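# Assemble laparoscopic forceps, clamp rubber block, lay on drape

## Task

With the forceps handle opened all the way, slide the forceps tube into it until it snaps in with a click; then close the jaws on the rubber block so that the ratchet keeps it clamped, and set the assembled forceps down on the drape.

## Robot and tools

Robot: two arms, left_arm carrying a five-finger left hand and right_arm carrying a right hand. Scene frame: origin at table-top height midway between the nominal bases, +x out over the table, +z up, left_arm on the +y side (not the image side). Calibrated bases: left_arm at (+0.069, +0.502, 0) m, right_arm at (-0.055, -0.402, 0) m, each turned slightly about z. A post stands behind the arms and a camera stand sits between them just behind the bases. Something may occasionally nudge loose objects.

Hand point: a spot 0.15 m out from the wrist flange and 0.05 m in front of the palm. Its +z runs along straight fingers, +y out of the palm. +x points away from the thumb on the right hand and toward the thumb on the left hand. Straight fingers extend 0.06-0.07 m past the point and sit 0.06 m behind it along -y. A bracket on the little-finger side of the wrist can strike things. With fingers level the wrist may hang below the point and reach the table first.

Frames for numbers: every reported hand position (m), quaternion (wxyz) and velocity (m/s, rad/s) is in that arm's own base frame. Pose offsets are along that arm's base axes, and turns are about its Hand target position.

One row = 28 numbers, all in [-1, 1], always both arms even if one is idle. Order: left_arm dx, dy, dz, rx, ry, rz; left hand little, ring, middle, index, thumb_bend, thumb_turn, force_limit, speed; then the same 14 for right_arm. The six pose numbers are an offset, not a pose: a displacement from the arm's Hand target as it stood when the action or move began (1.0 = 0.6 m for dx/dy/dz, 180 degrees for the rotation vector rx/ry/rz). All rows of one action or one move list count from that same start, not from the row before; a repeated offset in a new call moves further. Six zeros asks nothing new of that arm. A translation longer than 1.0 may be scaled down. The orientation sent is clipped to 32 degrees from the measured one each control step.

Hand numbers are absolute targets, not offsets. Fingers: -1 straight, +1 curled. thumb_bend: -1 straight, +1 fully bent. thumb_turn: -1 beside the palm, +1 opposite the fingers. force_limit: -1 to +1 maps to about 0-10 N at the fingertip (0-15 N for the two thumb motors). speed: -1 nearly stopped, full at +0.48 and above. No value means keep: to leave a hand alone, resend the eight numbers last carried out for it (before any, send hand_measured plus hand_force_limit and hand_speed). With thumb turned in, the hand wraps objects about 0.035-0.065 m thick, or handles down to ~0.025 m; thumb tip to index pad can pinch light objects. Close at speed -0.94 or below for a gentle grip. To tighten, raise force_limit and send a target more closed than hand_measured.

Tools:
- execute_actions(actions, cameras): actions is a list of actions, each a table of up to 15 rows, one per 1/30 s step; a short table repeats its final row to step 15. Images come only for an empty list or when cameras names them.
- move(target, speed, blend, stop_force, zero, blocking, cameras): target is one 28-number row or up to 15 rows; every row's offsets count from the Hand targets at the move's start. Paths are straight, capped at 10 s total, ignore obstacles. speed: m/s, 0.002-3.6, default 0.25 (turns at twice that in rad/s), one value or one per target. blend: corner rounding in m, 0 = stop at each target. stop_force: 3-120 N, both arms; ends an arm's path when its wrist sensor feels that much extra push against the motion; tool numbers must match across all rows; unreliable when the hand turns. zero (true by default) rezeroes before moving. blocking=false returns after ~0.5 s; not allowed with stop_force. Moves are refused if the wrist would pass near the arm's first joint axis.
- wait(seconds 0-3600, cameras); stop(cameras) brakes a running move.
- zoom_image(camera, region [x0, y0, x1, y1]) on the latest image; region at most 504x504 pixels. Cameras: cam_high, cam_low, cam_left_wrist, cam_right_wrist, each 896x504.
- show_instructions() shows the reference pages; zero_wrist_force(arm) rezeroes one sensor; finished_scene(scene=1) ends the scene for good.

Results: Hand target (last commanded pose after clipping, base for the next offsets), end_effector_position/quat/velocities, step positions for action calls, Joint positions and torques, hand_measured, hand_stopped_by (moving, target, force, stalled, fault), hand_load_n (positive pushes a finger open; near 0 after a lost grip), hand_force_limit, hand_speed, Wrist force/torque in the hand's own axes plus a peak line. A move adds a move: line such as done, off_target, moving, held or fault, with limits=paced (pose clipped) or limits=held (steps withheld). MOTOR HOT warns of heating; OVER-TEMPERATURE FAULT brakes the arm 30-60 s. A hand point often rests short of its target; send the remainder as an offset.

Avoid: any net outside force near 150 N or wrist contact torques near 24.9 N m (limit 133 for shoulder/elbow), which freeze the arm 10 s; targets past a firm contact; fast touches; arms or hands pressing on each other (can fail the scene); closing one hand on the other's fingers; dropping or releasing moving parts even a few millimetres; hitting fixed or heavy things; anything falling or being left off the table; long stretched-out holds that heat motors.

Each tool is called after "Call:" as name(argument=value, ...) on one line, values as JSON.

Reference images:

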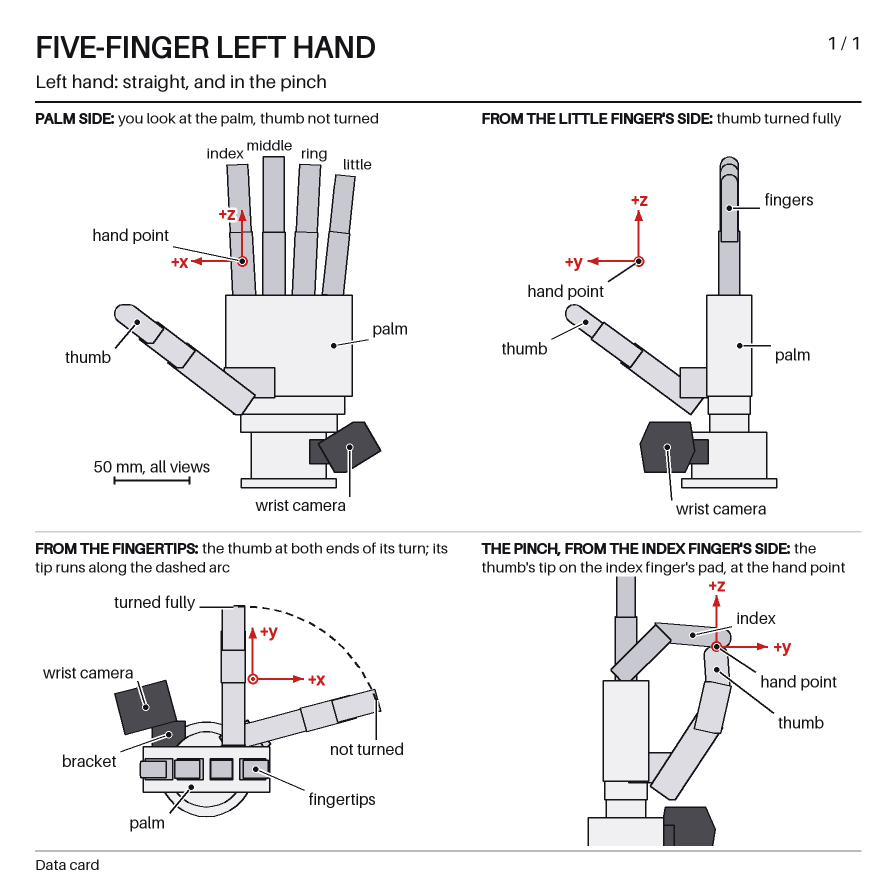

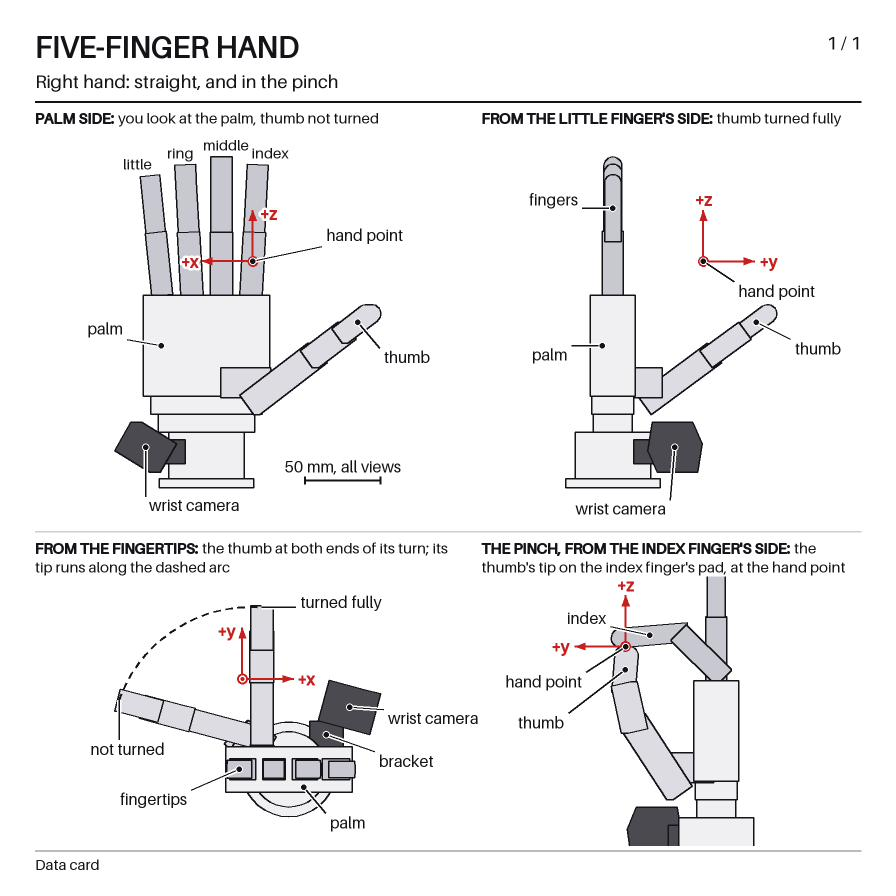

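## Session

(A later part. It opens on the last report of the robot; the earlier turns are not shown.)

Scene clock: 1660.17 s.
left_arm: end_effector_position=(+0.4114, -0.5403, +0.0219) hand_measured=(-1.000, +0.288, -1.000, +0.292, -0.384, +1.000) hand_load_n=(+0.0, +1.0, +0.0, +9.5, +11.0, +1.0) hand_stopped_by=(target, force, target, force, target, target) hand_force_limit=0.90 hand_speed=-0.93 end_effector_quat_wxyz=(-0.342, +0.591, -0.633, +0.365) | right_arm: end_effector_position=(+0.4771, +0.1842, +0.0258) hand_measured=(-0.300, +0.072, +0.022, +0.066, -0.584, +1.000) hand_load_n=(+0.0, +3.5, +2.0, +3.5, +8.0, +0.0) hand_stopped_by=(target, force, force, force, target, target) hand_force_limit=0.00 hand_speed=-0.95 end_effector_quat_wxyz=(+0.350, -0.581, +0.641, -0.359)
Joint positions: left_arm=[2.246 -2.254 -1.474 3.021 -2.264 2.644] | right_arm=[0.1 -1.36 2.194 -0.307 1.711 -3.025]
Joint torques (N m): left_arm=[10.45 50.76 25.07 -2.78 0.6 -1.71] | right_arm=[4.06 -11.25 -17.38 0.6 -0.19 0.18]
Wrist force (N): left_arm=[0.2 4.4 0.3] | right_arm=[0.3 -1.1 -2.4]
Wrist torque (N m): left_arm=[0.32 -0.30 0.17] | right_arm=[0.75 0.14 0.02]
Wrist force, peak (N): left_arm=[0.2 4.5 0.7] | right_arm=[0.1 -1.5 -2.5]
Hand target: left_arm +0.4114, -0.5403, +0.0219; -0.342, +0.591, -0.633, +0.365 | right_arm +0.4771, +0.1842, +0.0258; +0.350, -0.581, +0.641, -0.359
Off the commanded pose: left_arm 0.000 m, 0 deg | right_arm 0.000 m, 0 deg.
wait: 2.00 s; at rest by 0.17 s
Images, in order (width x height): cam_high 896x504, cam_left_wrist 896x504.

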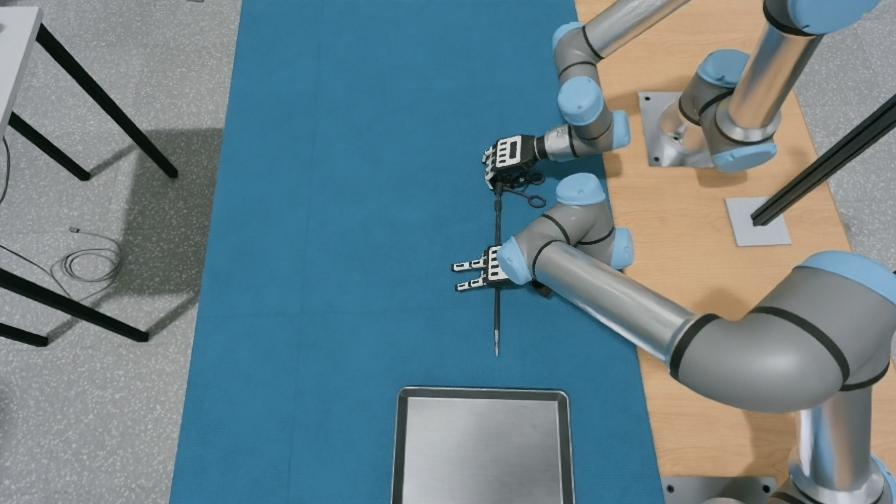

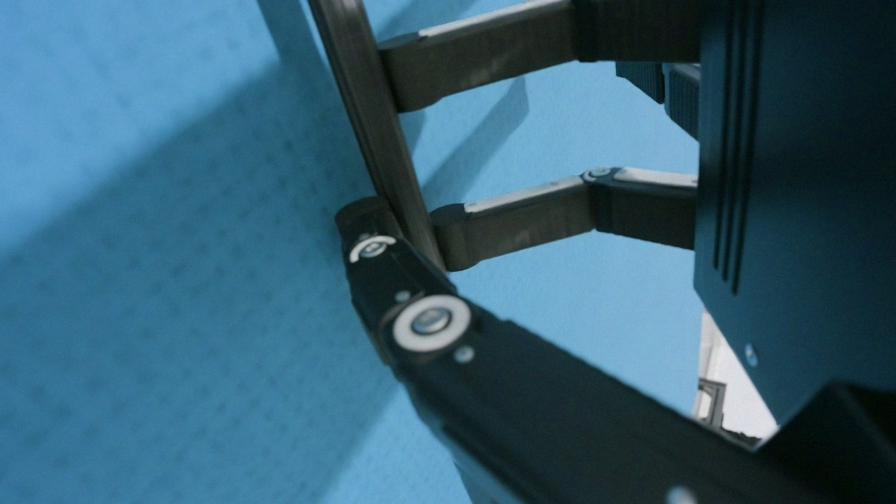

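Call:
move(target=[0,0,0,0,0,0,-1,0.8,-1,0.8,-0.38,1,0.0,-0.93,0,0,0,0,0,0,-0.3,0.15,0.17,0.2,-0.58,1,0.0,-0.95], speed=0.01, cameras=["cam_high","cam_low"])

Call:
zoom_image(camera="cam_low", region=[460, 310, 640, 410])

Call:
zoom_image(camera="cam_high", region=[470, 170, 520, 260])

Scene clock: 1665.57 s.
left_arm: end_effector_position=(+0.4114, -0.5403, +0.0219) hand_measured=(-1.000, +0.306, -1.000, +0.292, -0.384, +1.000) hand_load_n=(+0.0, +5.0, +0.0, +6.5, +13.0, +1.5) hand_stopped_by=(target, force, target, force, target, target) hand_force_limit=0.00 hand_speed=-0.93 end_effector_quat_wxyz=(-0.342, +0.591, -0.633, +0.365) | right_arm: end_effector_position=(+0.4771, +0.1842, +0.0258) hand_measured=(-0.300, +0.072, +0.022, +0.066, -0.584, +1.000) hand_load_n=(+0.0, +3.5, +2.0, +3.5, +8.0, +0.0) hand_stopped_by=(target, force, force, force, target, target) hand_force_limit=0.00 hand_speed=-0.95 end_effector_quat_wxyz=(+0.350, -0.581, +0.641, -0.359)
Joint positions: left_arm=[2.246 -2.254 -1.474 3.021 -2.264 2.644] | right_arm=[0.1 -1.36 2.194 -0.307 1.711 -3.025]
Joint torques (N m): left_arm=[10.59 48.83 20.88 -2.9 0.4 -1.65] | right_arm=[4.08 -11.63 -17.97 0.51 -0.09 0.33]
Wrist force (N): left_arm=[1.2 3.5 -0.2] | right_arm=[-0.1 -0.9 -2.2]
Wrist torque (N m): left_arm=[0.23 -0.34 0.15] | right_arm=[0.76 0.18 0.00]
Wrist force, peak (N): left_arm=[0.2 4.5 0.5] | right_arm=[0.1 -1.4 -2.5]
Hand target: left_arm +0.4114, -0.5403, +0.0219; -0.342, +0.591, -0.633, +0.365 | right_arm +0.4771, +0.1842, +0.0258; +0.350, -0.581, +0.641, -0.359
Off the commanded pose: left_arm 0.000 m, 0 deg | right_arm 0.000 m, 0 deg.
move: done

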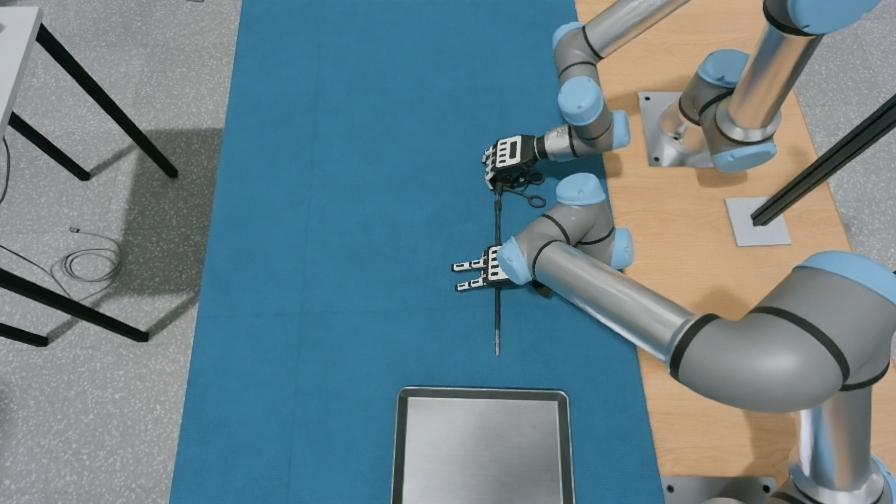

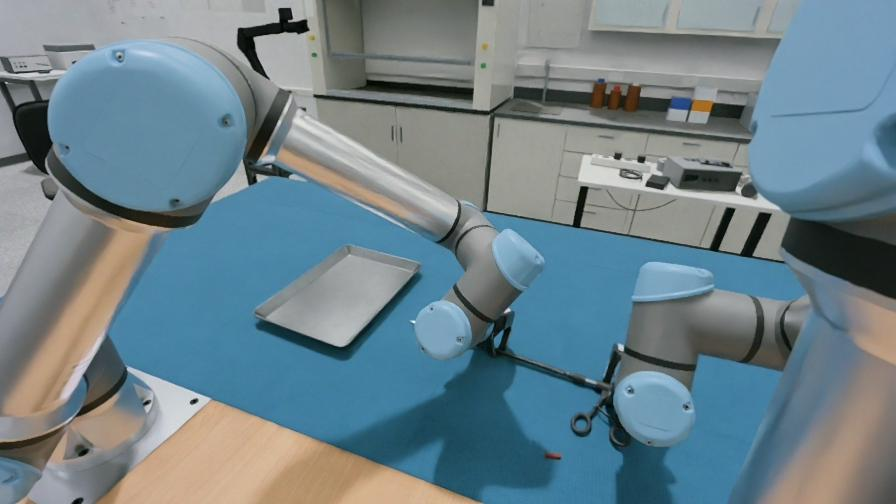

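Scaled by 2.800 from the camera's image (finer frame: 1280x720).

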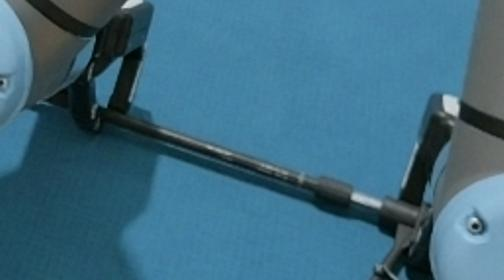

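Scaled by 5.600 from the camera's image (finer frame: 1280x720).

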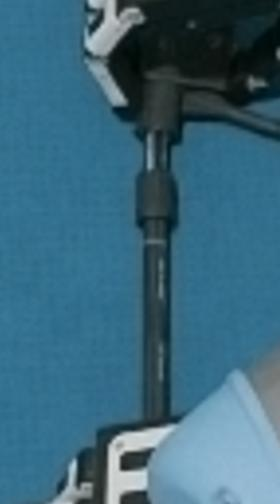

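Call:
zoom_image(camera="cam_high", region=[485, 178, 510, 213])

Call:
zoom_image(camera="cam_low", region=[570, 364, 618, 400])

Call:
wait(seconds=0.1, cameras=["cam_right_wrist"])

Call:
zoom_image(camera="cam_right_wrist", region=[430, 230, 530, 390])

Scaled by 14.400 from the camera's image (finer frame: 1280x720).

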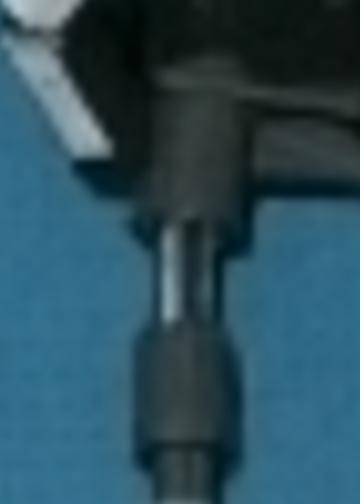

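Scaled by 10.500 from the camera's image (finer frame: 1280x720).

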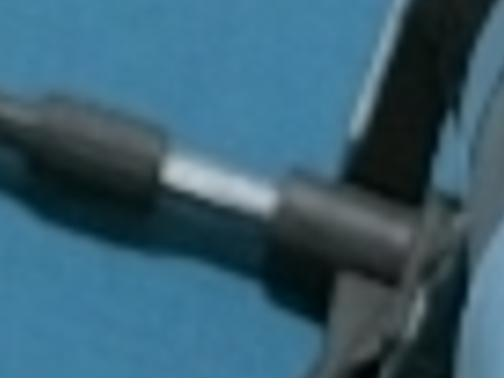

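Scene clock: 1671.43 s.
left_arm: end_effector_position=(+0.4114, -0.5403, +0.0219) hand_measured=(-1.000, +0.306, -1.000, +0.292, -0.384, +1.000) hand_load_n=(+0.0, +5.0, +0.0, +6.5, +12.5, +1.5) hand_stopped_by=(target, force, target, force, target, target) hand_force_limit=0.00 hand_speed=-0.93 end_effector_quat_wxyz=(-0.342, +0.591, -0.633, +0.365) | right_arm: end_effector_position=(+0.4771, +0.1842, +0.0258) hand_measured=(-0.300, +0.072, +0.022, +0.066, -0.584, +1.000) hand_load_n=(+0.0, +3.5, +2.0, +3.5, +8.0, +0.0) hand_stopped_by=(target, force, force, force, target, target) hand_force_limit=0.00 hand_speed=-0.95 end_effector_quat_wxyz=(+0.350, -0.581, +0.641, -0.359)
Joint positions: left_arm=[2.246 -2.254 -1.474 3.021 -2.264 2.644] | right_arm=[0.1 -1.36 2.194 -0.307 1.711 -3.025]
Joint torques (N m): left_arm=[8.37 47.23 13.45 -2.57 0.63 -1.41] | right_arm=[4.18 -12 -17.95 0.45 -0.1 0.54]
Wrist force (N): left_arm=[1.1 3.7 -0.1] | right_arm=[0.0 -0.7 -1.9]
Wrist torque (N m): left_arm=[0.25 -0.31 0.14] | right_arm=[0.75 0.15 0.01]
Wrist force, peak (N): left_arm=[1.4 3.9 0.1] | right_arm=[0.0 -1.2 -2.3]
Hand target: left_arm +0.4114, -0.5403, +0.0219; -0.342, +0.591, -0.633, +0.365 | right_arm +0.4771, +0.1842, +0.0258; +0.350, -0.581, +0.641, -0.359
Off the commanded pose: left_arm 0.000 m, 0 deg | right_arm 0.000 m, 0 deg.
wait: 0.10 s; at rest from the start

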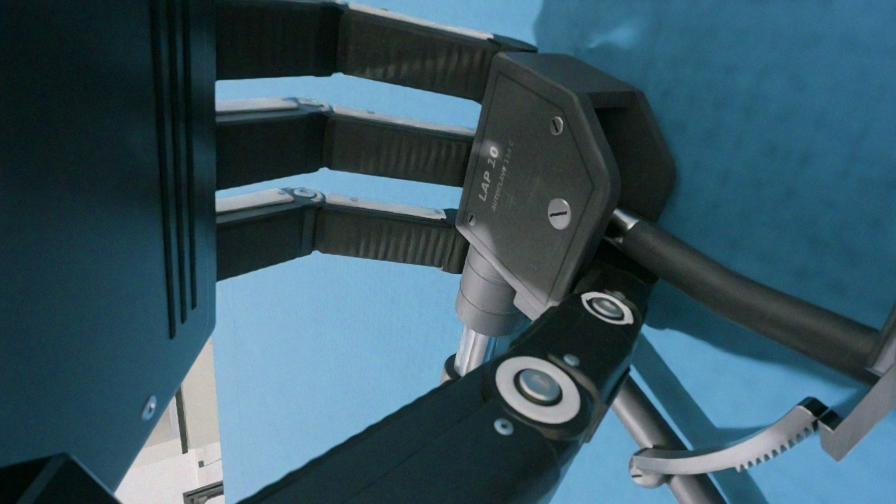

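Scaled by 3.150 from the camera's image (finer frame: 1280x720).

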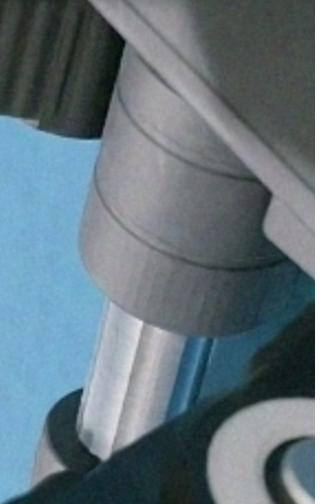

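Call:
move(target=[0,0,-0.0045,0,0,0,-1,0.8,-1,0.8,-0.38,1,0.0,-0.93,0,0,0,0,0,0,-0.3,0.15,0.17,0.2,-0.58,1,0.0,-0.95], speed=0.005, cameras=["cam_low","cam_right_wrist"])

Call:
zoom_image(camera="cam_low", region=[570, 364, 618, 400])

Call:
zoom_image(camera="cam_low", region=[400, 300, 600, 410])

Call:
zoom_image(camera="cam_right_wrist", region=[430, 230, 530, 390])

Scene clock: 1685.97 s.
left_arm: end_effector_position=(+0.4114, -0.5403, +0.0193) hand_measured=(-1.000, +0.306, -1.000, +0.292, -0.384, +1.000) hand_load_n=(+0.0, +5.5, +0.0, +6.0, +12.5, +1.0) hand_stopped_by=(target, force, target, force, target, target) hand_force_limit=0.00 hand_speed=-0.93 end_effector_quat_wxyz=(-0.342, +0.591, -0.633, +0.365) | right_arm: end_effector_position=(+0.4771, +0.1842, +0.0258) hand_measured=(-0.300, +0.072, +0.022, +0.066, -0.584, +1.000) hand_load_n=(+0.0, +3.0, +2.5, +4.0, +8.0, +0.0) hand_stopped_by=(target, force, force, force, target, target) hand_force_limit=0.00 hand_speed=-0.95 end_effector_quat_wxyz=(+0.350, -0.581, +0.641, -0.359)
Joint positions: left_arm=[2.246 -2.258 -1.476 3.027 -2.264 2.644] | right_arm=[0.1 -1.36 2.194 -0.307 1.711 -3.025]
Joint torques (N m): left_arm=[8.18 36.99 6.13 1.76 -0.16 -1.36] | right_arm=[4.18 -12.13 -16.75 0.13 -0.11 1.17]
Wrist force (N): left_arm=[1.2 3.8 -0.2] | right_arm=[0.1 -0.7 -1.7]
Wrist torque (N m): left_arm=[0.28 -0.31 0.10] | right_arm=[0.73 0.13 0.01]
Wrist force, peak (N): left_arm=[1.0 4.2 -0.3] | right_arm=[-0.4 -1.0 -2.4]
Hand target: left_arm +0.4114, -0.5403, +0.0192; -0.342, +0.591, -0.633, +0.365 | right_arm +0.4771, +0.1842, +0.0258; +0.350, -0.581, +0.641, -0.359
Off the commanded pose: left_arm 0.000 m, 0 deg | right_arm 0.000 m, 0 deg.
move: done

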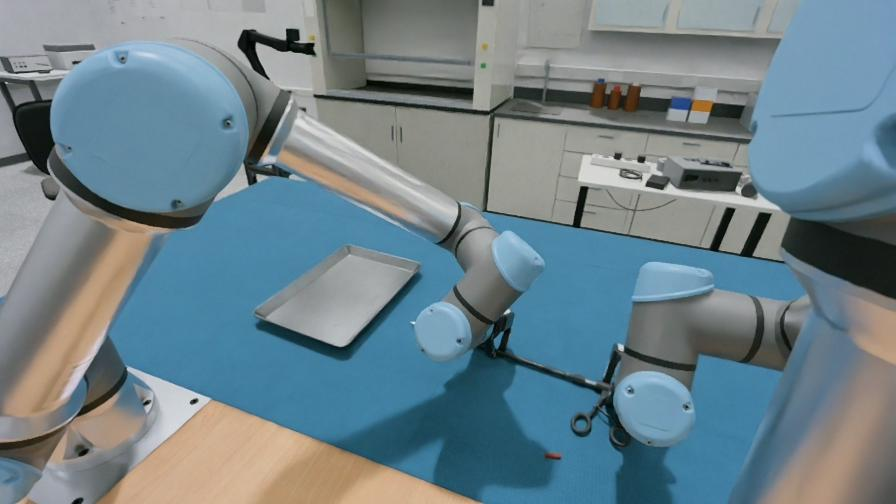

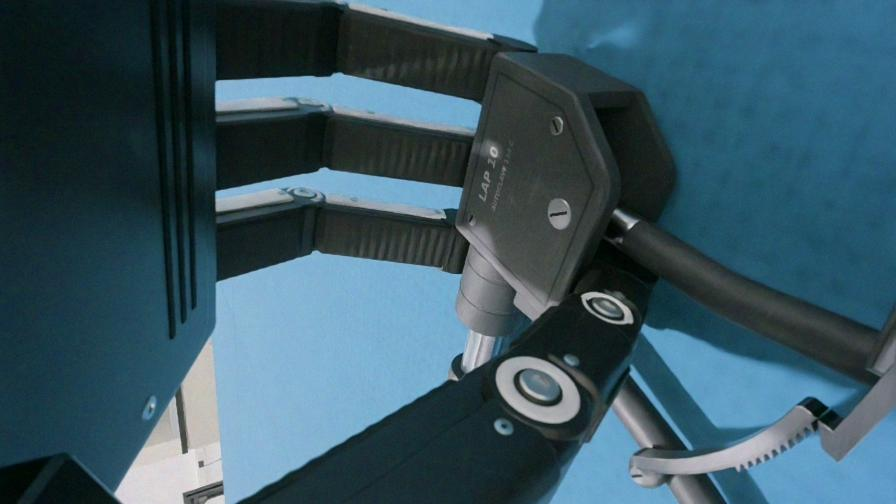

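Scaled by 10.500 from the camera's image (finer frame: 1280x720).

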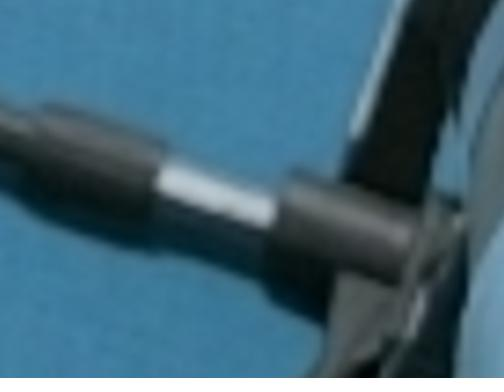

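Scaled by 2.520 from the camera's image (finer frame: 1280x720).

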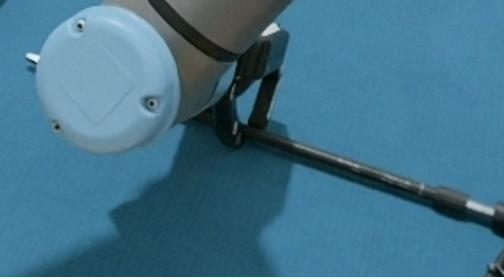

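Scaled by 3.150 from the camera's image (finer frame: 1280x720).

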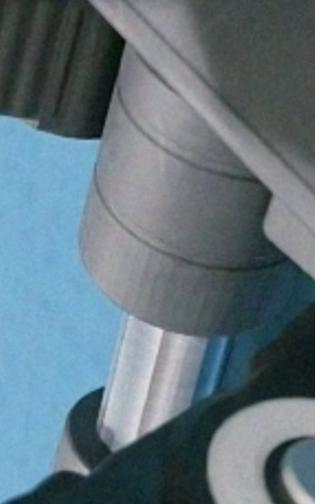

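Call:
move(target=[0,0,0,0,0,0,-1,0.8,-1,0.8,-0.38,1,0.0,-0.93,0.00041,0.0083,0,0,0,0,-0.3,0.15,0.17,0.2,-0.58,1,0.0,-0.95], speed=0.004, stop_force=9, cameras=["cam_low","cam_high","cam_right_wrist"])

Call:
zoom_image(camera="cam_low", region=[570, 364, 618, 400])

Call:
zoom_image(camera="cam_right_wrist", region=[430, 230, 530, 390])

Scene clock: 1697.87 s.
left_arm: end_effector_position=(+0.4114, -0.5403, +0.0192) hand_measured=(-1.000, +0.306, -1.000, +0.292, -0.384, +1.000) hand_load_n=(+0.5, +5.0, +0.0, +6.5, +12.5, +0.5) hand_stopped_by=(target, force, target, force, target, target) hand_force_limit=0.00 hand_speed=-0.93 end_effector_quat_wxyz=(-0.342, +0.591, -0.633, +0.365) | right_arm: end_effector_position=(+0.4773, +0.1892, +0.0258) hand_measured=(-0.300, +0.072, +0.022, +0.066, -0.584, +1.000) hand_load_n=(+0.0, +3.0, +2.5, +4.5, +8.5, -3.5) hand_stopped_by=(target, force, force, force, target, target) hand_force_limit=0.00 hand_speed=-0.95 end_effector_quat_wxyz=(+0.350, -0.581, +0.641, -0.359)
Joint positions: left_arm=[2.246 -2.258 -1.476 3.027 -2.264 2.644] | right_arm=[0.116 -1.354 2.186 -0.304 1.725 -3.017]
Joint torques (N m): left_arm=[8.06 38.77 12.91 1.37 -0.09 -1.72] | right_arm=[9.8 -11.52 -19.44 1.81 -0.18 2.64]
Wrist force (N): left_arm=[-7.0 3.3 0.0] | right_arm=[8.5 -1.6 -2.5]
Wrist torque (N m): left_arm=[0.22 0.03 0.09] | right_arm=[0.70 -0.12 -0.13]
Wrist force, peak (N): left_arm=[-7.0 3.4 0.0] | right_arm=[8.7 -1.7 -2.2]
Hand target: left_arm +0.4114, -0.5403, +0.0192; -0.342, +0.591, -0.633, +0.365 | right_arm +0.4773, +0.1892, +0.0258; +0.350, -0.581, +0.641, -0.359
Off the commanded pose: left_arm 0.000 m, 0 deg | right_arm 0.000 m, 0 deg.
move: done
Images, in order (width x height): cam_high 896x504, cam_low 896x504, cam_right_wrist 896x504.

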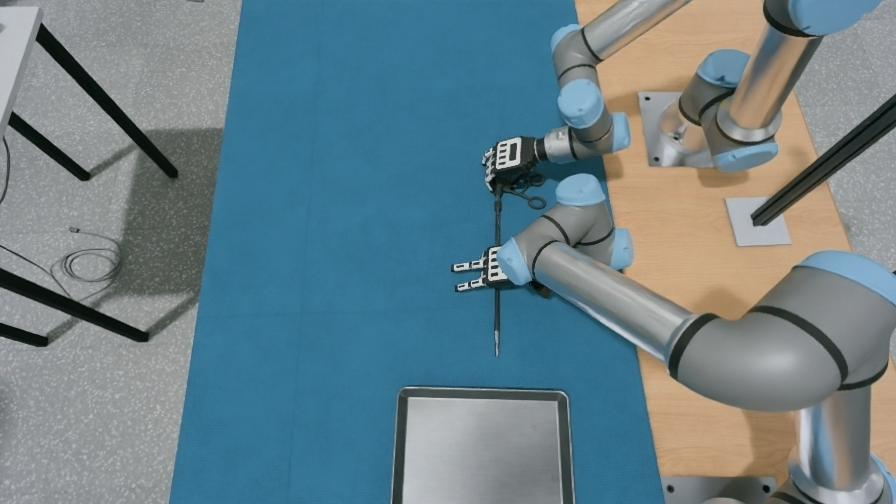

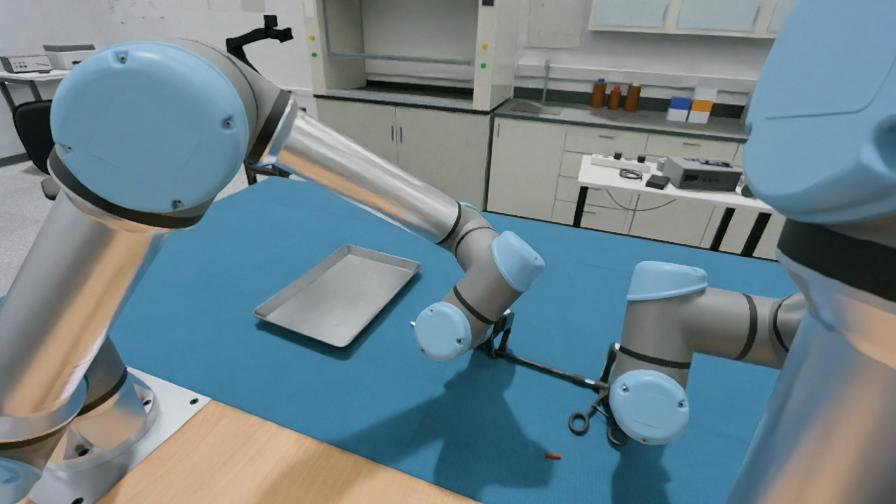

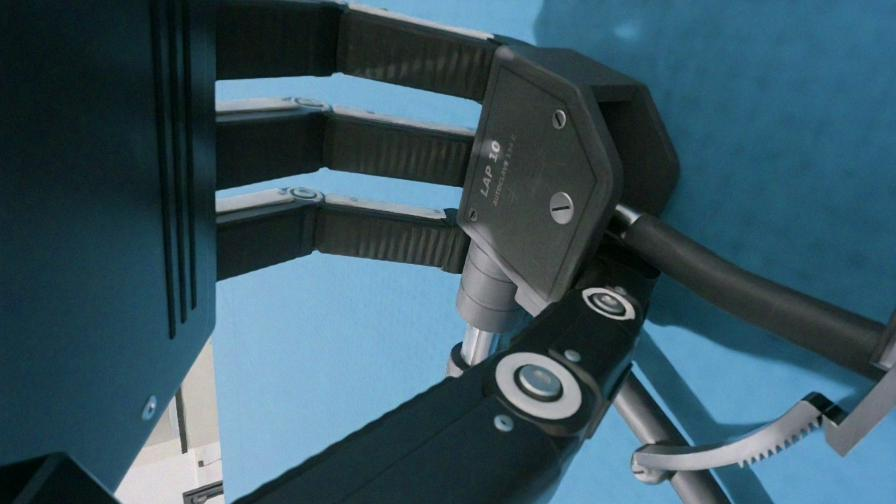

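Scaled by 10.500 from the camera's image (finer frame: 1280x720).

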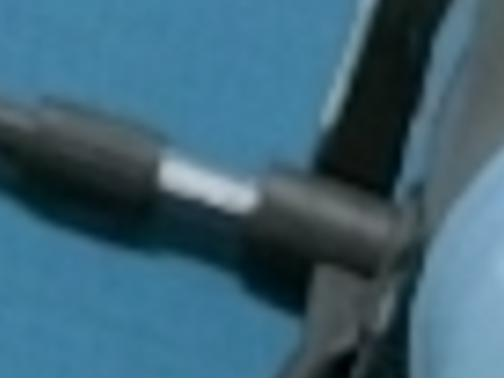

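Scaled by 3.150 from the camera's image (finer frame: 1280x720).

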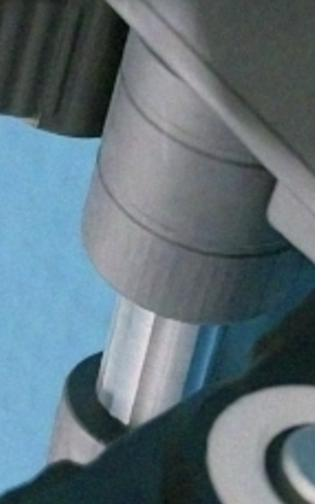

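Call:
move(target=[0,0,0,0,0,0,-1,0.8,-1,0.8,-0.38,1,0.0,-0.93,0.00033,0.00666,0,0,0,0,-0.3,0.15,0.17,0.2,-0.58,1,0.0,-0.95], speed=0.004, stop_force=4, cameras=["cam_low","cam_high","cam_right_wrist"])

Call:
zoom_image(camera="cam_low", region=[570, 364, 618, 400])

Call:
zoom_image(camera="cam_right_wrist", region=[430, 230, 530, 390])

Scene clock: 1706.93 s.
left_arm: end_effector_position=(+0.4114, -0.5403, +0.0192) hand_measured=(-1.000, +0.306, -1.000, +0.292, -0.384, +1.000) hand_load_n=(+0.0, +3.5, +0.0, +7.0, +13.0, -1.5) hand_stopped_by=(target, force, target, force, target, target) hand_force_limit=0.00 hand_speed=-0.93 end_effector_quat_wxyz=(-0.342, +0.591, -0.633, +0.365) | right_arm: end_effector_position=(+0.4775, +0.1923, +0.0258) hand_measured=(-0.300, +0.074, +0.022, +0.066, -0.584, +1.000) hand_load_n=(+0.0, +1.0, +3.0, +7.0, +9.5, -8.0) hand_stopped_by=(target, force, force, force, target, target) hand_force_limit=0.00 hand_speed=-0.95 end_effector_quat_wxyz=(+0.350, -0.581, +0.641, -0.359)
Joint positions: left_arm=[2.246 -2.258 -1.476 3.027 -2.264 2.644] | right_arm=[0.126 -1.35 2.181 -0.302 1.733 -3.012]
Joint torques (N m): left_arm=[0.5 44.73 28.99 1.21 2.21 -1.17] | right_arm=[-5.3 -34.12 -7.81 -2.73 -3.16 -1.77]
Wrist force (N): left_arm=[-7.8 3.7 -0.1] | right_arm=[9.0 -2.6 -2.5]
Wrist torque (N m): left_arm=[0.27 -0.14 0.18] | right_arm=[0.66 0.00 -0.19]
Wrist force, peak (N): left_arm=[-10.7 3.4 0.1] | right_arm=[12.4 -2.9 -2.5]
Hand target: left_arm +0.4114, -0.5403, +0.0192; -0.342, +0.591, -0.633, +0.365 | right_arm +0.4775, +0.1923, +0.0258; +0.350, -0.581, +0.641, -0.359 (not the last commanded pose)
Off the commanded pose: left_arm 0.000 m, 0 deg | right_arm 0.001 m, 0 deg.
move: contact (right_arm)
Images, in order (width x height): cam_high 896x504, cam_low 896x504, cam_right_wrist 896x504.

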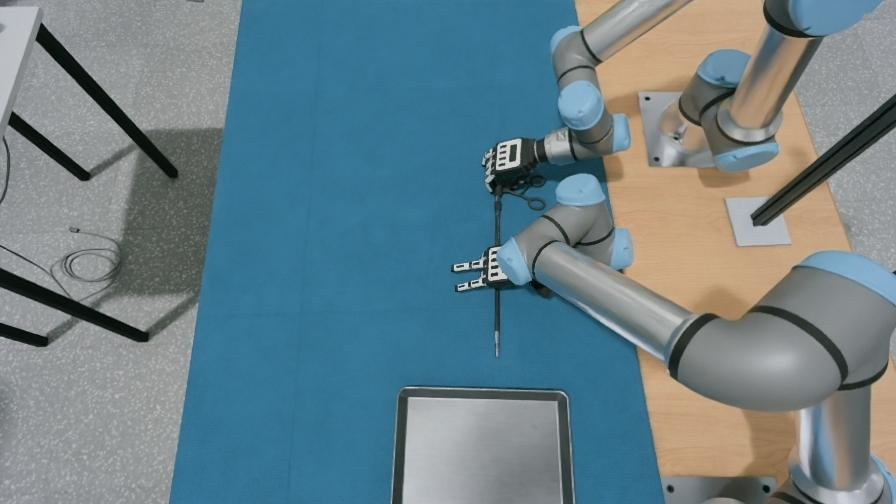

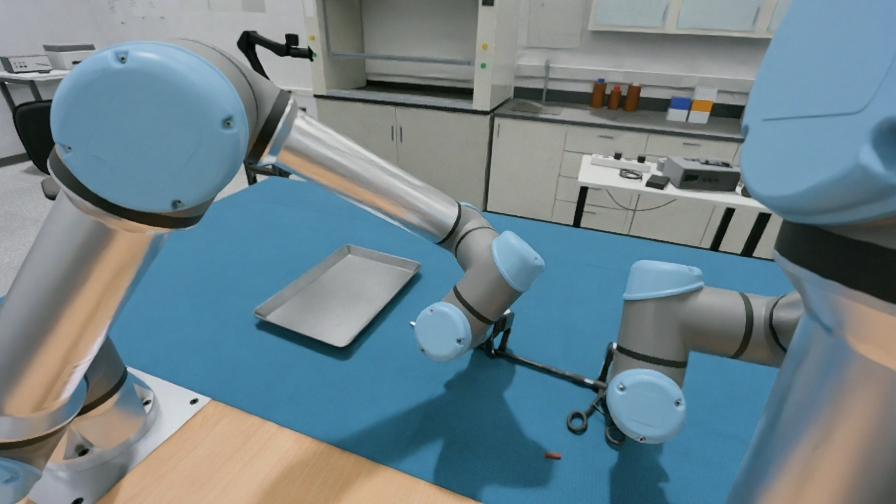

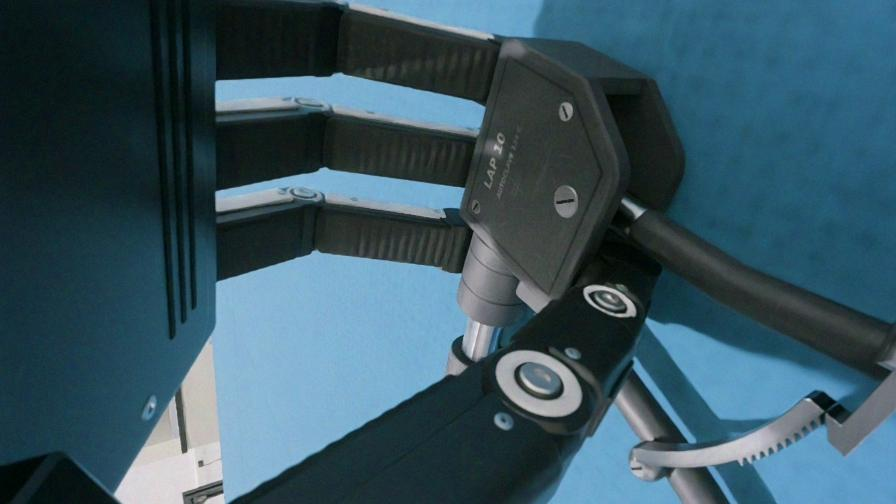

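Scaled by 10.500 from the camera's image (finer frame: 1280x720).

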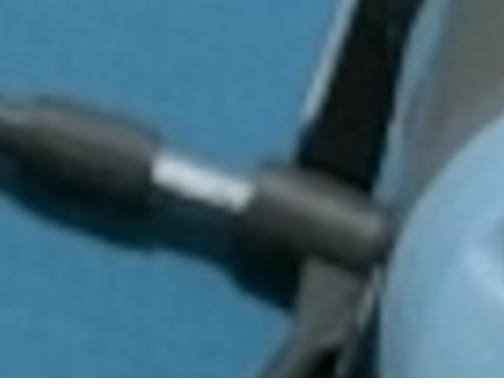

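Scaled by 3.150 from the camera's image (finer frame: 1280x720).

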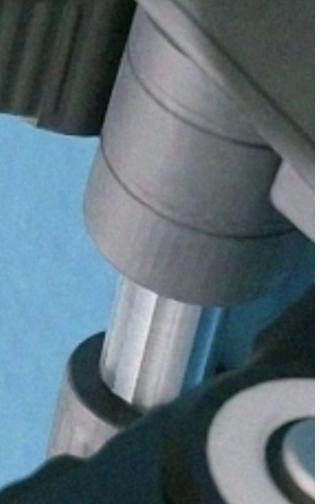

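Call:
zoom_image(camera="cam_high", region=[480, 320, 515, 365])

Call:
zoom_image(camera="cam_high", region=[480, 170, 560, 220])

Scaled by 11.200 from the camera's image (finer frame: 1280x720).

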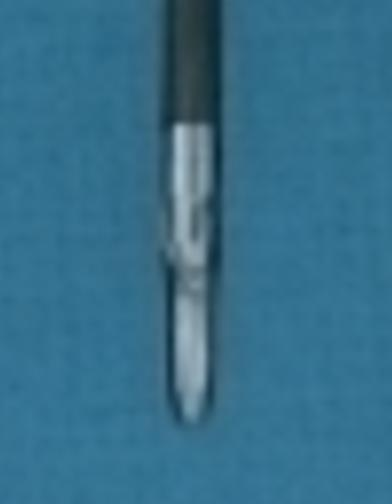

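Scaled by 6.300 from the camera's image (finer frame: 1280x720).

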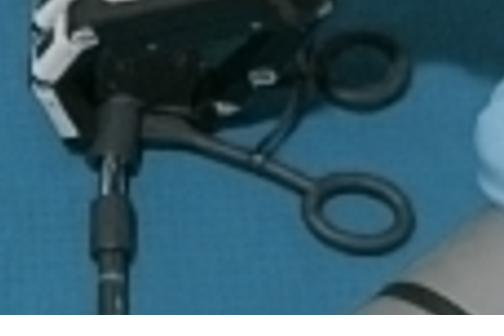

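Call:
execute_actions(actions=[[[0,0,0,0,0,0,-1,0.8,-1,0.8,-0.38,1,0.0,-0.93,0,-0.0008,0,0,0,0,-0.3,0.15,0.17,0.2,-0.58,1,0.0,-0.95]]])

Call:
execute_actions(actions=[[[0,0,0,0,0,0,-1,0.8,-1,0.8,-0.38,1,0.0,-0.93,0,-0.0008,0,0,0,0,-0.3,0.15,0.17,0.2,-0.58,1,0.0,-0.95]]])

Call:
execute_actions(actions=[[[0,0,0,0,0,0,-1,0.8,-1,0.8,-0.38,1,0.0,-0.93,0,-0.0008,0,0,0,0,-0.3,0.15,0.17,0.2,-0.58,1,0.0,-0.95]]])

Call:
execute_actions(actions=[[[0,0,0,0,0,0,-1,0.8,-1,0.8,-0.38,1,0.0,-0.93,0,-0.0008,0,0,0,0,-0.3,0.15,0.17,0.2,-0.58,1,0.0,-0.95]]])

Call:
execute_actions(actions=[[[0,0,0,0,0,0,-1,0.8,-1,0.8,-0.38,1,0.0,-0.93,0,-0.0016,0,0,0,0,-0.3,0.15,0.17,0.2,-0.58,1,0.0,-0.95]]])

Scene clock: 1764.87 s.
left_arm: end_effector_position=(+0.4114, -0.5404, +0.0192) hand_measured=(-1.000, +0.306, -1.000, +0.292, -0.384, +1.000) hand_load_n=(+0.0, +4.0, +0.0, +7.0, +13.0, -1.0) hand_stopped_by=(target, force, target, force, target, target) hand_force_limit=0.00 hand_speed=-0.93 end_effector_quat_wxyz=(-0.342, +0.591, -0.633, +0.365) | right_arm: end_effector_position=(+0.4775, +0.1918, +0.0258) hand_measured=(-0.300, +0.074, +0.022, +0.066, -0.584, +1.000) hand_load_n=(+0.0, +0.5, +2.5, +7.5, +9.5, -6.5) hand_stopped_by=(target, force, force, force, target, target) hand_force_limit=0.00 hand_speed=-0.95 end_effector_quat_wxyz=(+0.350, -0.581, +0.641, -0.359)
Joint positions: left_arm=[2.246 -2.258 -1.476 3.027 -2.264 2.644] | right_arm=[0.125 -1.351 2.181 -0.303 1.732 -3.013]
Joint torques (N m): left_arm=[-5.59 48.58 29.22 0.78 -0.13 -1.08] | right_arm=[-7.02 -33.91 -7.31 -2.55 -2.19 -2.05]
Wrist force (N): left_arm=[-3.3 3.5 0.2] | right_arm=[3.9 -1.6 -2.4]
Wrist torque (N m): left_arm=[0.24 -0.28 0.17] | right_arm=[0.72 0.12 -0.08]
Wrist force, peak (N): left_arm=[-8.1 3.6 0.4] | right_arm=[9.2 -2.6 -2.6]
Hand target: left_arm +0.4114, -0.5403, +0.0192; -0.342, +0.591, -0.633, +0.365 | right_arm +0.4775, +0.1918, +0.0258; +0.350, -0.581, +0.641, -0.359
Off the commanded pose: left_arm 0.000 m, 0 deg | right_arm 0.000 m, 0 deg.
Step readings (end_effector_position of left_arm | right_arm):
0: (+0.4114, -0.5403, +0.0192) | (+0.4775, +0.1923, +0.0258)
1: (+0.4114, -0.5403, +0.0192) | (+0.4775, +0.1923, +0.0258)
2: (+0.4114, -0.5403, +0.0192) | (+0.4775, +0.1922, +0.0258)
4: (+0.4114, -0.5404, +0.0192) | (+0.4775, +0.1920, +0.0258)
8: (+0.4114, -0.5404, +0.0192) | (+0.4775, +0.1918, +0.0258)
15: (+0.4114, -0.5404, +0.0192) | (+0.4775, +0.1918, +0.0258)

Scene clock: 1765.57 s.
left_arm: end_effector_position=(+0.4114, -0.5403, +0.0192) hand_measured=(-1.000, +0.306, -1.000, +0.292, -0.384, +1.000) hand_load_n=(+0.0, +4.0, -0.5, +7.0, +13.0, -1.0) hand_stopped_by=(target, force, target, force, target, target) hand_force_limit=0.00 hand_speed=-0.93 end_effector_quat_wxyz=(-0.342, +0.591, -0.633, +0.365) | right_arm: end_effector_position=(+0.4775, +0.1913, +0.0258) hand_measured=(-0.300, +0.074, +0.022, +0.066, -0.584, +1.000) hand_load_n=(+0.0, +0.5, +2.5, +7.0, +9.5, -4.5) hand_stopped_by=(target, force, force, force, target, target) hand_force_limit=0.00 hand_speed=-0.95 end_effector_quat_wxyz=(+0.350, -0.581, +0.641, -0.359)
Joint positions: left_arm=[2.246 -2.258 -1.476 3.027 -2.264 2.644] | right_arm=[0.123 -1.351 2.182 -0.303 1.731 -3.013]
Joint torques (N m): left_arm=[-5.13 49.4 27.31 0.77 -1.25 -0.99] | right_arm=[-7.6 -34.23 -6.34 -2.51 -1.73 -2.19]
Wrist force (N): left_arm=[-0.7 3.5 -0.2] | right_arm=[1.9 -1.5 -2.2]
Wrist torque (N m): left_arm=[0.24 -0.39 0.19] | right_arm=[0.72 0.16 -0.04]
Wrist force, peak (N): left_arm=[-3.2 3.5 0.1] | right_arm=[3.9 -1.4 -2.4]
Hand target: left_arm +0.4114, -0.5403, +0.0192; -0.342, +0.591, -0.633, +0.365 | right_arm +0.4775, +0.1913, +0.0258; +0.350, -0.581, +0.641, -0.359
Off the commanded pose: left_arm 0.000 m, 0 deg | right_arm 0.000 m, 0 deg.
Step readings (end_effector_position of left_arm | right_arm):
0: (+0.4114, -0.5404, +0.0192) | (+0.4775, +0.1918, +0.0258)
1: (+0.4114, -0.5404, +0.0192) | (+0.4775, +0.1918, +0.0258)
2: (+0.4114, -0.5404, +0.0192) | (+0.4775, +0.1917, +0.0258)
4: (+0.4114, -0.5404, +0.0192) | (+0.4775, +0.1915, +0.0258)
8: (+0.4114, -0.5404, +0.0192) | (+0.4775, +0.1913, +0.0258)
15: (+0.4114, -0.5403, +0.0192) | (+0.4775, +0.1913, +0.0258)

Scene clock: 1766.27 s.
left_arm: end_effector_position=(+0.4114, -0.5403, +0.0192) hand_measured=(-1.000, +0.306, -1.000, +0.292, -0.384, +1.000) hand_load_n=(+0.0, +4.0, +0.0, +7.0, +13.0, -1.0) hand_stopped_by=(target, force, target, force, target, target) hand_force_limit=0.00 hand_speed=-0.93 end_effector_quat_wxyz=(-0.342, +0.591, -0.633, +0.365) | right_arm: end_effector_position=(+0.4775, +0.1908, +0.0258) hand_measured=(-0.300, +0.074, +0.022, +0.066, -0.584, +1.000) hand_load_n=(+0.0, +1.5, +2.0, +6.5, +9.0, -3.0) hand_stopped_by=(target, force, force, force, target, target) hand_force_limit=0.00 hand_speed=-0.95 end_effector_quat_wxyz=(+0.350, -0.581, +0.641, -0.359)
Joint positions: left_arm=[2.246 -2.258 -1.476 3.027 -2.264 2.644] | right_arm=[0.122 -1.352 2.183 -0.303 1.729 -3.014]
Joint torques (N m): left_arm=[-5.46 49.72 26.72 0.63 -1.15 -1.05] | right_arm=[-8.39 -34.1 -7.04 -2.49 -1.31 -2.34]
Wrist force (N): left_arm=[0.6 3.6 -0.2] | right_arm=[-0.1 -1.1 -1.7]
Wrist torque (N m): left_arm=[0.24 -0.36 0.16] | right_arm=[0.71 0.23 -0.04]
Wrist force, peak (N): left_arm=[0.7 3.9 0.0] | right_arm=[1.9 -1.5 -2.0]
Hand target: left_arm +0.4114, -0.5403, +0.0192; -0.342, +0.591, -0.633, +0.365 | right_arm +0.4775, +0.1908, +0.0258; +0.350, -0.581, +0.641, -0.359
Off the commanded pose: left_arm 0.000 m, 0 deg | right_arm 0.000 m, 0 deg.
Step readings (end_effector_position of left_arm | right_arm):
0: (+0.4114, -0.5403, +0.0192) | (+0.4775, +0.1913, +0.0258)
1: (+0.4114, -0.5403, +0.0192) | (+0.4775, +0.1913, +0.0258)
2: (+0.4114, -0.5403, +0.0192) | (+0.4775, +0.1912, +0.0258)
4: (+0.4114, -0.5403, +0.0192) | (+0.4775, +0.1910, +0.0258)
8: (+0.4114, -0.5403, +0.0192) | (+0.4775, +0.1909, +0.0258)
15: (+0.4114, -0.5403, +0.0192) | (+0.4775, +0.1908, +0.0258)

Scene clock: 1766.97 s.
left_arm: end_effector_position=(+0.4114, -0.5403, +0.0192) hand_measured=(-1.000, +0.306, -1.000, +0.292, -0.384, +1.000) hand_load_n=(+0.0, +4.0, +0.0, +7.0, +13.0, -0.5) hand_stopped_by=(target, force, target, force, target, target) hand_force_limit=0.00 hand_speed=-0.93 end_effector_quat_wxyz=(-0.342, +0.591, -0.633, +0.365) | right_arm: end_effector_position=(+0.4775, +0.1903, +0.0258) hand_measured=(-0.300, +0.074, +0.022, +0.066, -0.584, +1.000) hand_load_n=(+0.0, +2.0, +2.0, +5.5, +8.5, -1.0) hand_stopped_by=(target, force, force, force, target, target) hand_force_limit=0.00 hand_speed=-0.95 end_effector_quat_wxyz=(+0.350, -0.581, +0.641, -0.359)
Joint positions: left_arm=[2.246 -2.258 -1.476 3.027 -2.264 2.644] | right_arm=[0.12 -1.352 2.183 -0.303 1.728 -3.015]
Joint torques (N m): left_arm=[-8.38 49.02 24.53 0.63 -1.1 -0.83] | right_arm=[-8.81 -34.44 -6.88 -2.39 -1.05 -2.46]
Wrist force (N): left_arm=[2.1 3.7 -0.1] | right_arm=[-1.1 -0.5 -1.6]
Wrist torque (N m): left_arm=[0.25 -0.41 0.16] | right_arm=[0.78 0.20 0.00]
Wrist force, peak (N): left_arm=[2.2 4.0 0.2] | right_arm=[-0.1 -0.9 -2.2]
Hand target: left_arm +0.4114, -0.5403, +0.0192; -0.342, +0.591, -0.633, +0.365 | right_arm +0.4775, +0.1903, +0.0258; +0.350, -0.581, +0.641, -0.359
Off the commanded pose: left_arm 0.000 m, 0 deg | right_arm 0.000 m, 0 deg.
Step readings (end_effector_position of left_arm | right_arm):
0: (+0.4114, -0.5403, +0.0192) | (+0.4775, +0.1908, +0.0258)
1: (+0.4114, -0.5403, +0.0192) | (+0.4775, +0.1908, +0.0258)
2: (+0.4114, -0.5403, +0.0192) | (+0.4775, +0.1908, +0.0258)
4: (+0.4114, -0.5403, +0.0192) | (+0.4775, +0.1905, +0.0258)
8: (+0.4114, -0.5403, +0.0192) | (+0.4775, +0.1904, +0.0258)
15: (+0.4114, -0.5403, +0.0192) | (+0.4775, +0.1903, +0.0258)

Scene clock: 1767.67 s.
left_arm: end_effector_position=(+0.4114, -0.5403, +0.0192) hand_measured=(-1.000, +0.306, -1.000, +0.292, -0.384, +1.000) hand_load_n=(+0.0, +4.0, -0.5, +7.5, +12.5, -0.5) hand_stopped_by=(target, force, target, force, target, target) hand_force_limit=0.00 hand_speed=-0.93 end_effector_quat_wxyz=(-0.342, +0.591, -0.633, +0.365) | right_arm: end_effector_position=(+0.4775, +0.1894, +0.0258) hand_measured=(-0.300, +0.074, +0.022, +0.066, -0.584, +1.000) hand_load_n=(+0.0, +3.0, +2.0, +4.5, +8.5, +0.0) hand_stopped_by=(target, force, force, force, target, target) hand_force_limit=0.00 hand_speed=-0.95 end_effector_quat_wxyz=(+0.350, -0.581, +0.641, -0.359)
Joint positions: left_arm=[2.246 -2.258 -1.476 3.027 -2.264 2.644] | right_arm=[0.117 -1.353 2.185 -0.304 1.725 -3.017]
Joint torques (N m): left_arm=[-8.24 48.95 23.98 0.63 -1.17 -0.85] | right_arm=[-9.23 -34.92 -7.06 -2.6 -0.77 -2.54]
Wrist force (N): left_arm=[3.4 3.7 -0.2] | right_arm=[-1.9 0.0 -1.6]
Wrist torque (N m): left_arm=[0.26 -0.44 0.15] | right_arm=[0.78 0.22 0.00]
Wrist force, peak (N): left_arm=[3.4 4.0 -0.2] | right_arm=[-2.0 0.1 -1.8]
Hand target: left_arm +0.4114, -0.5403, +0.0192; -0.342, +0.591, -0.633, +0.365 | right_arm +0.4775, +0.1894, +0.0258; +0.350, -0.581, +0.641, -0.359
Off the commanded pose: left_arm 0.000 m, 0 deg | right_arm 0.000 m, 0 deg.
Step readings (end_effector_position of left_arm | right_arm):
0: (+0.4114, -0.5403, +0.0192) | (+0.4775, +0.1903, +0.0258)
1: (+0.4114, -0.5403, +0.0192) | (+0.4775, +0.1903, +0.0258)
2: (+0.4114, -0.5403, +0.0192) | (+0.4775, +0.1902, +0.0258)
4: (+0.4114, -0.5403, +0.0192) | (+0.4775, +0.1898, +0.0258)
8: (+0.4114, -0.5403, +0.0192) | (+0.4775, +0.1895, +0.0258)
15: (+0.4114, -0.5403, +0.0192) | (+0.4775, +0.1894, +0.0258)


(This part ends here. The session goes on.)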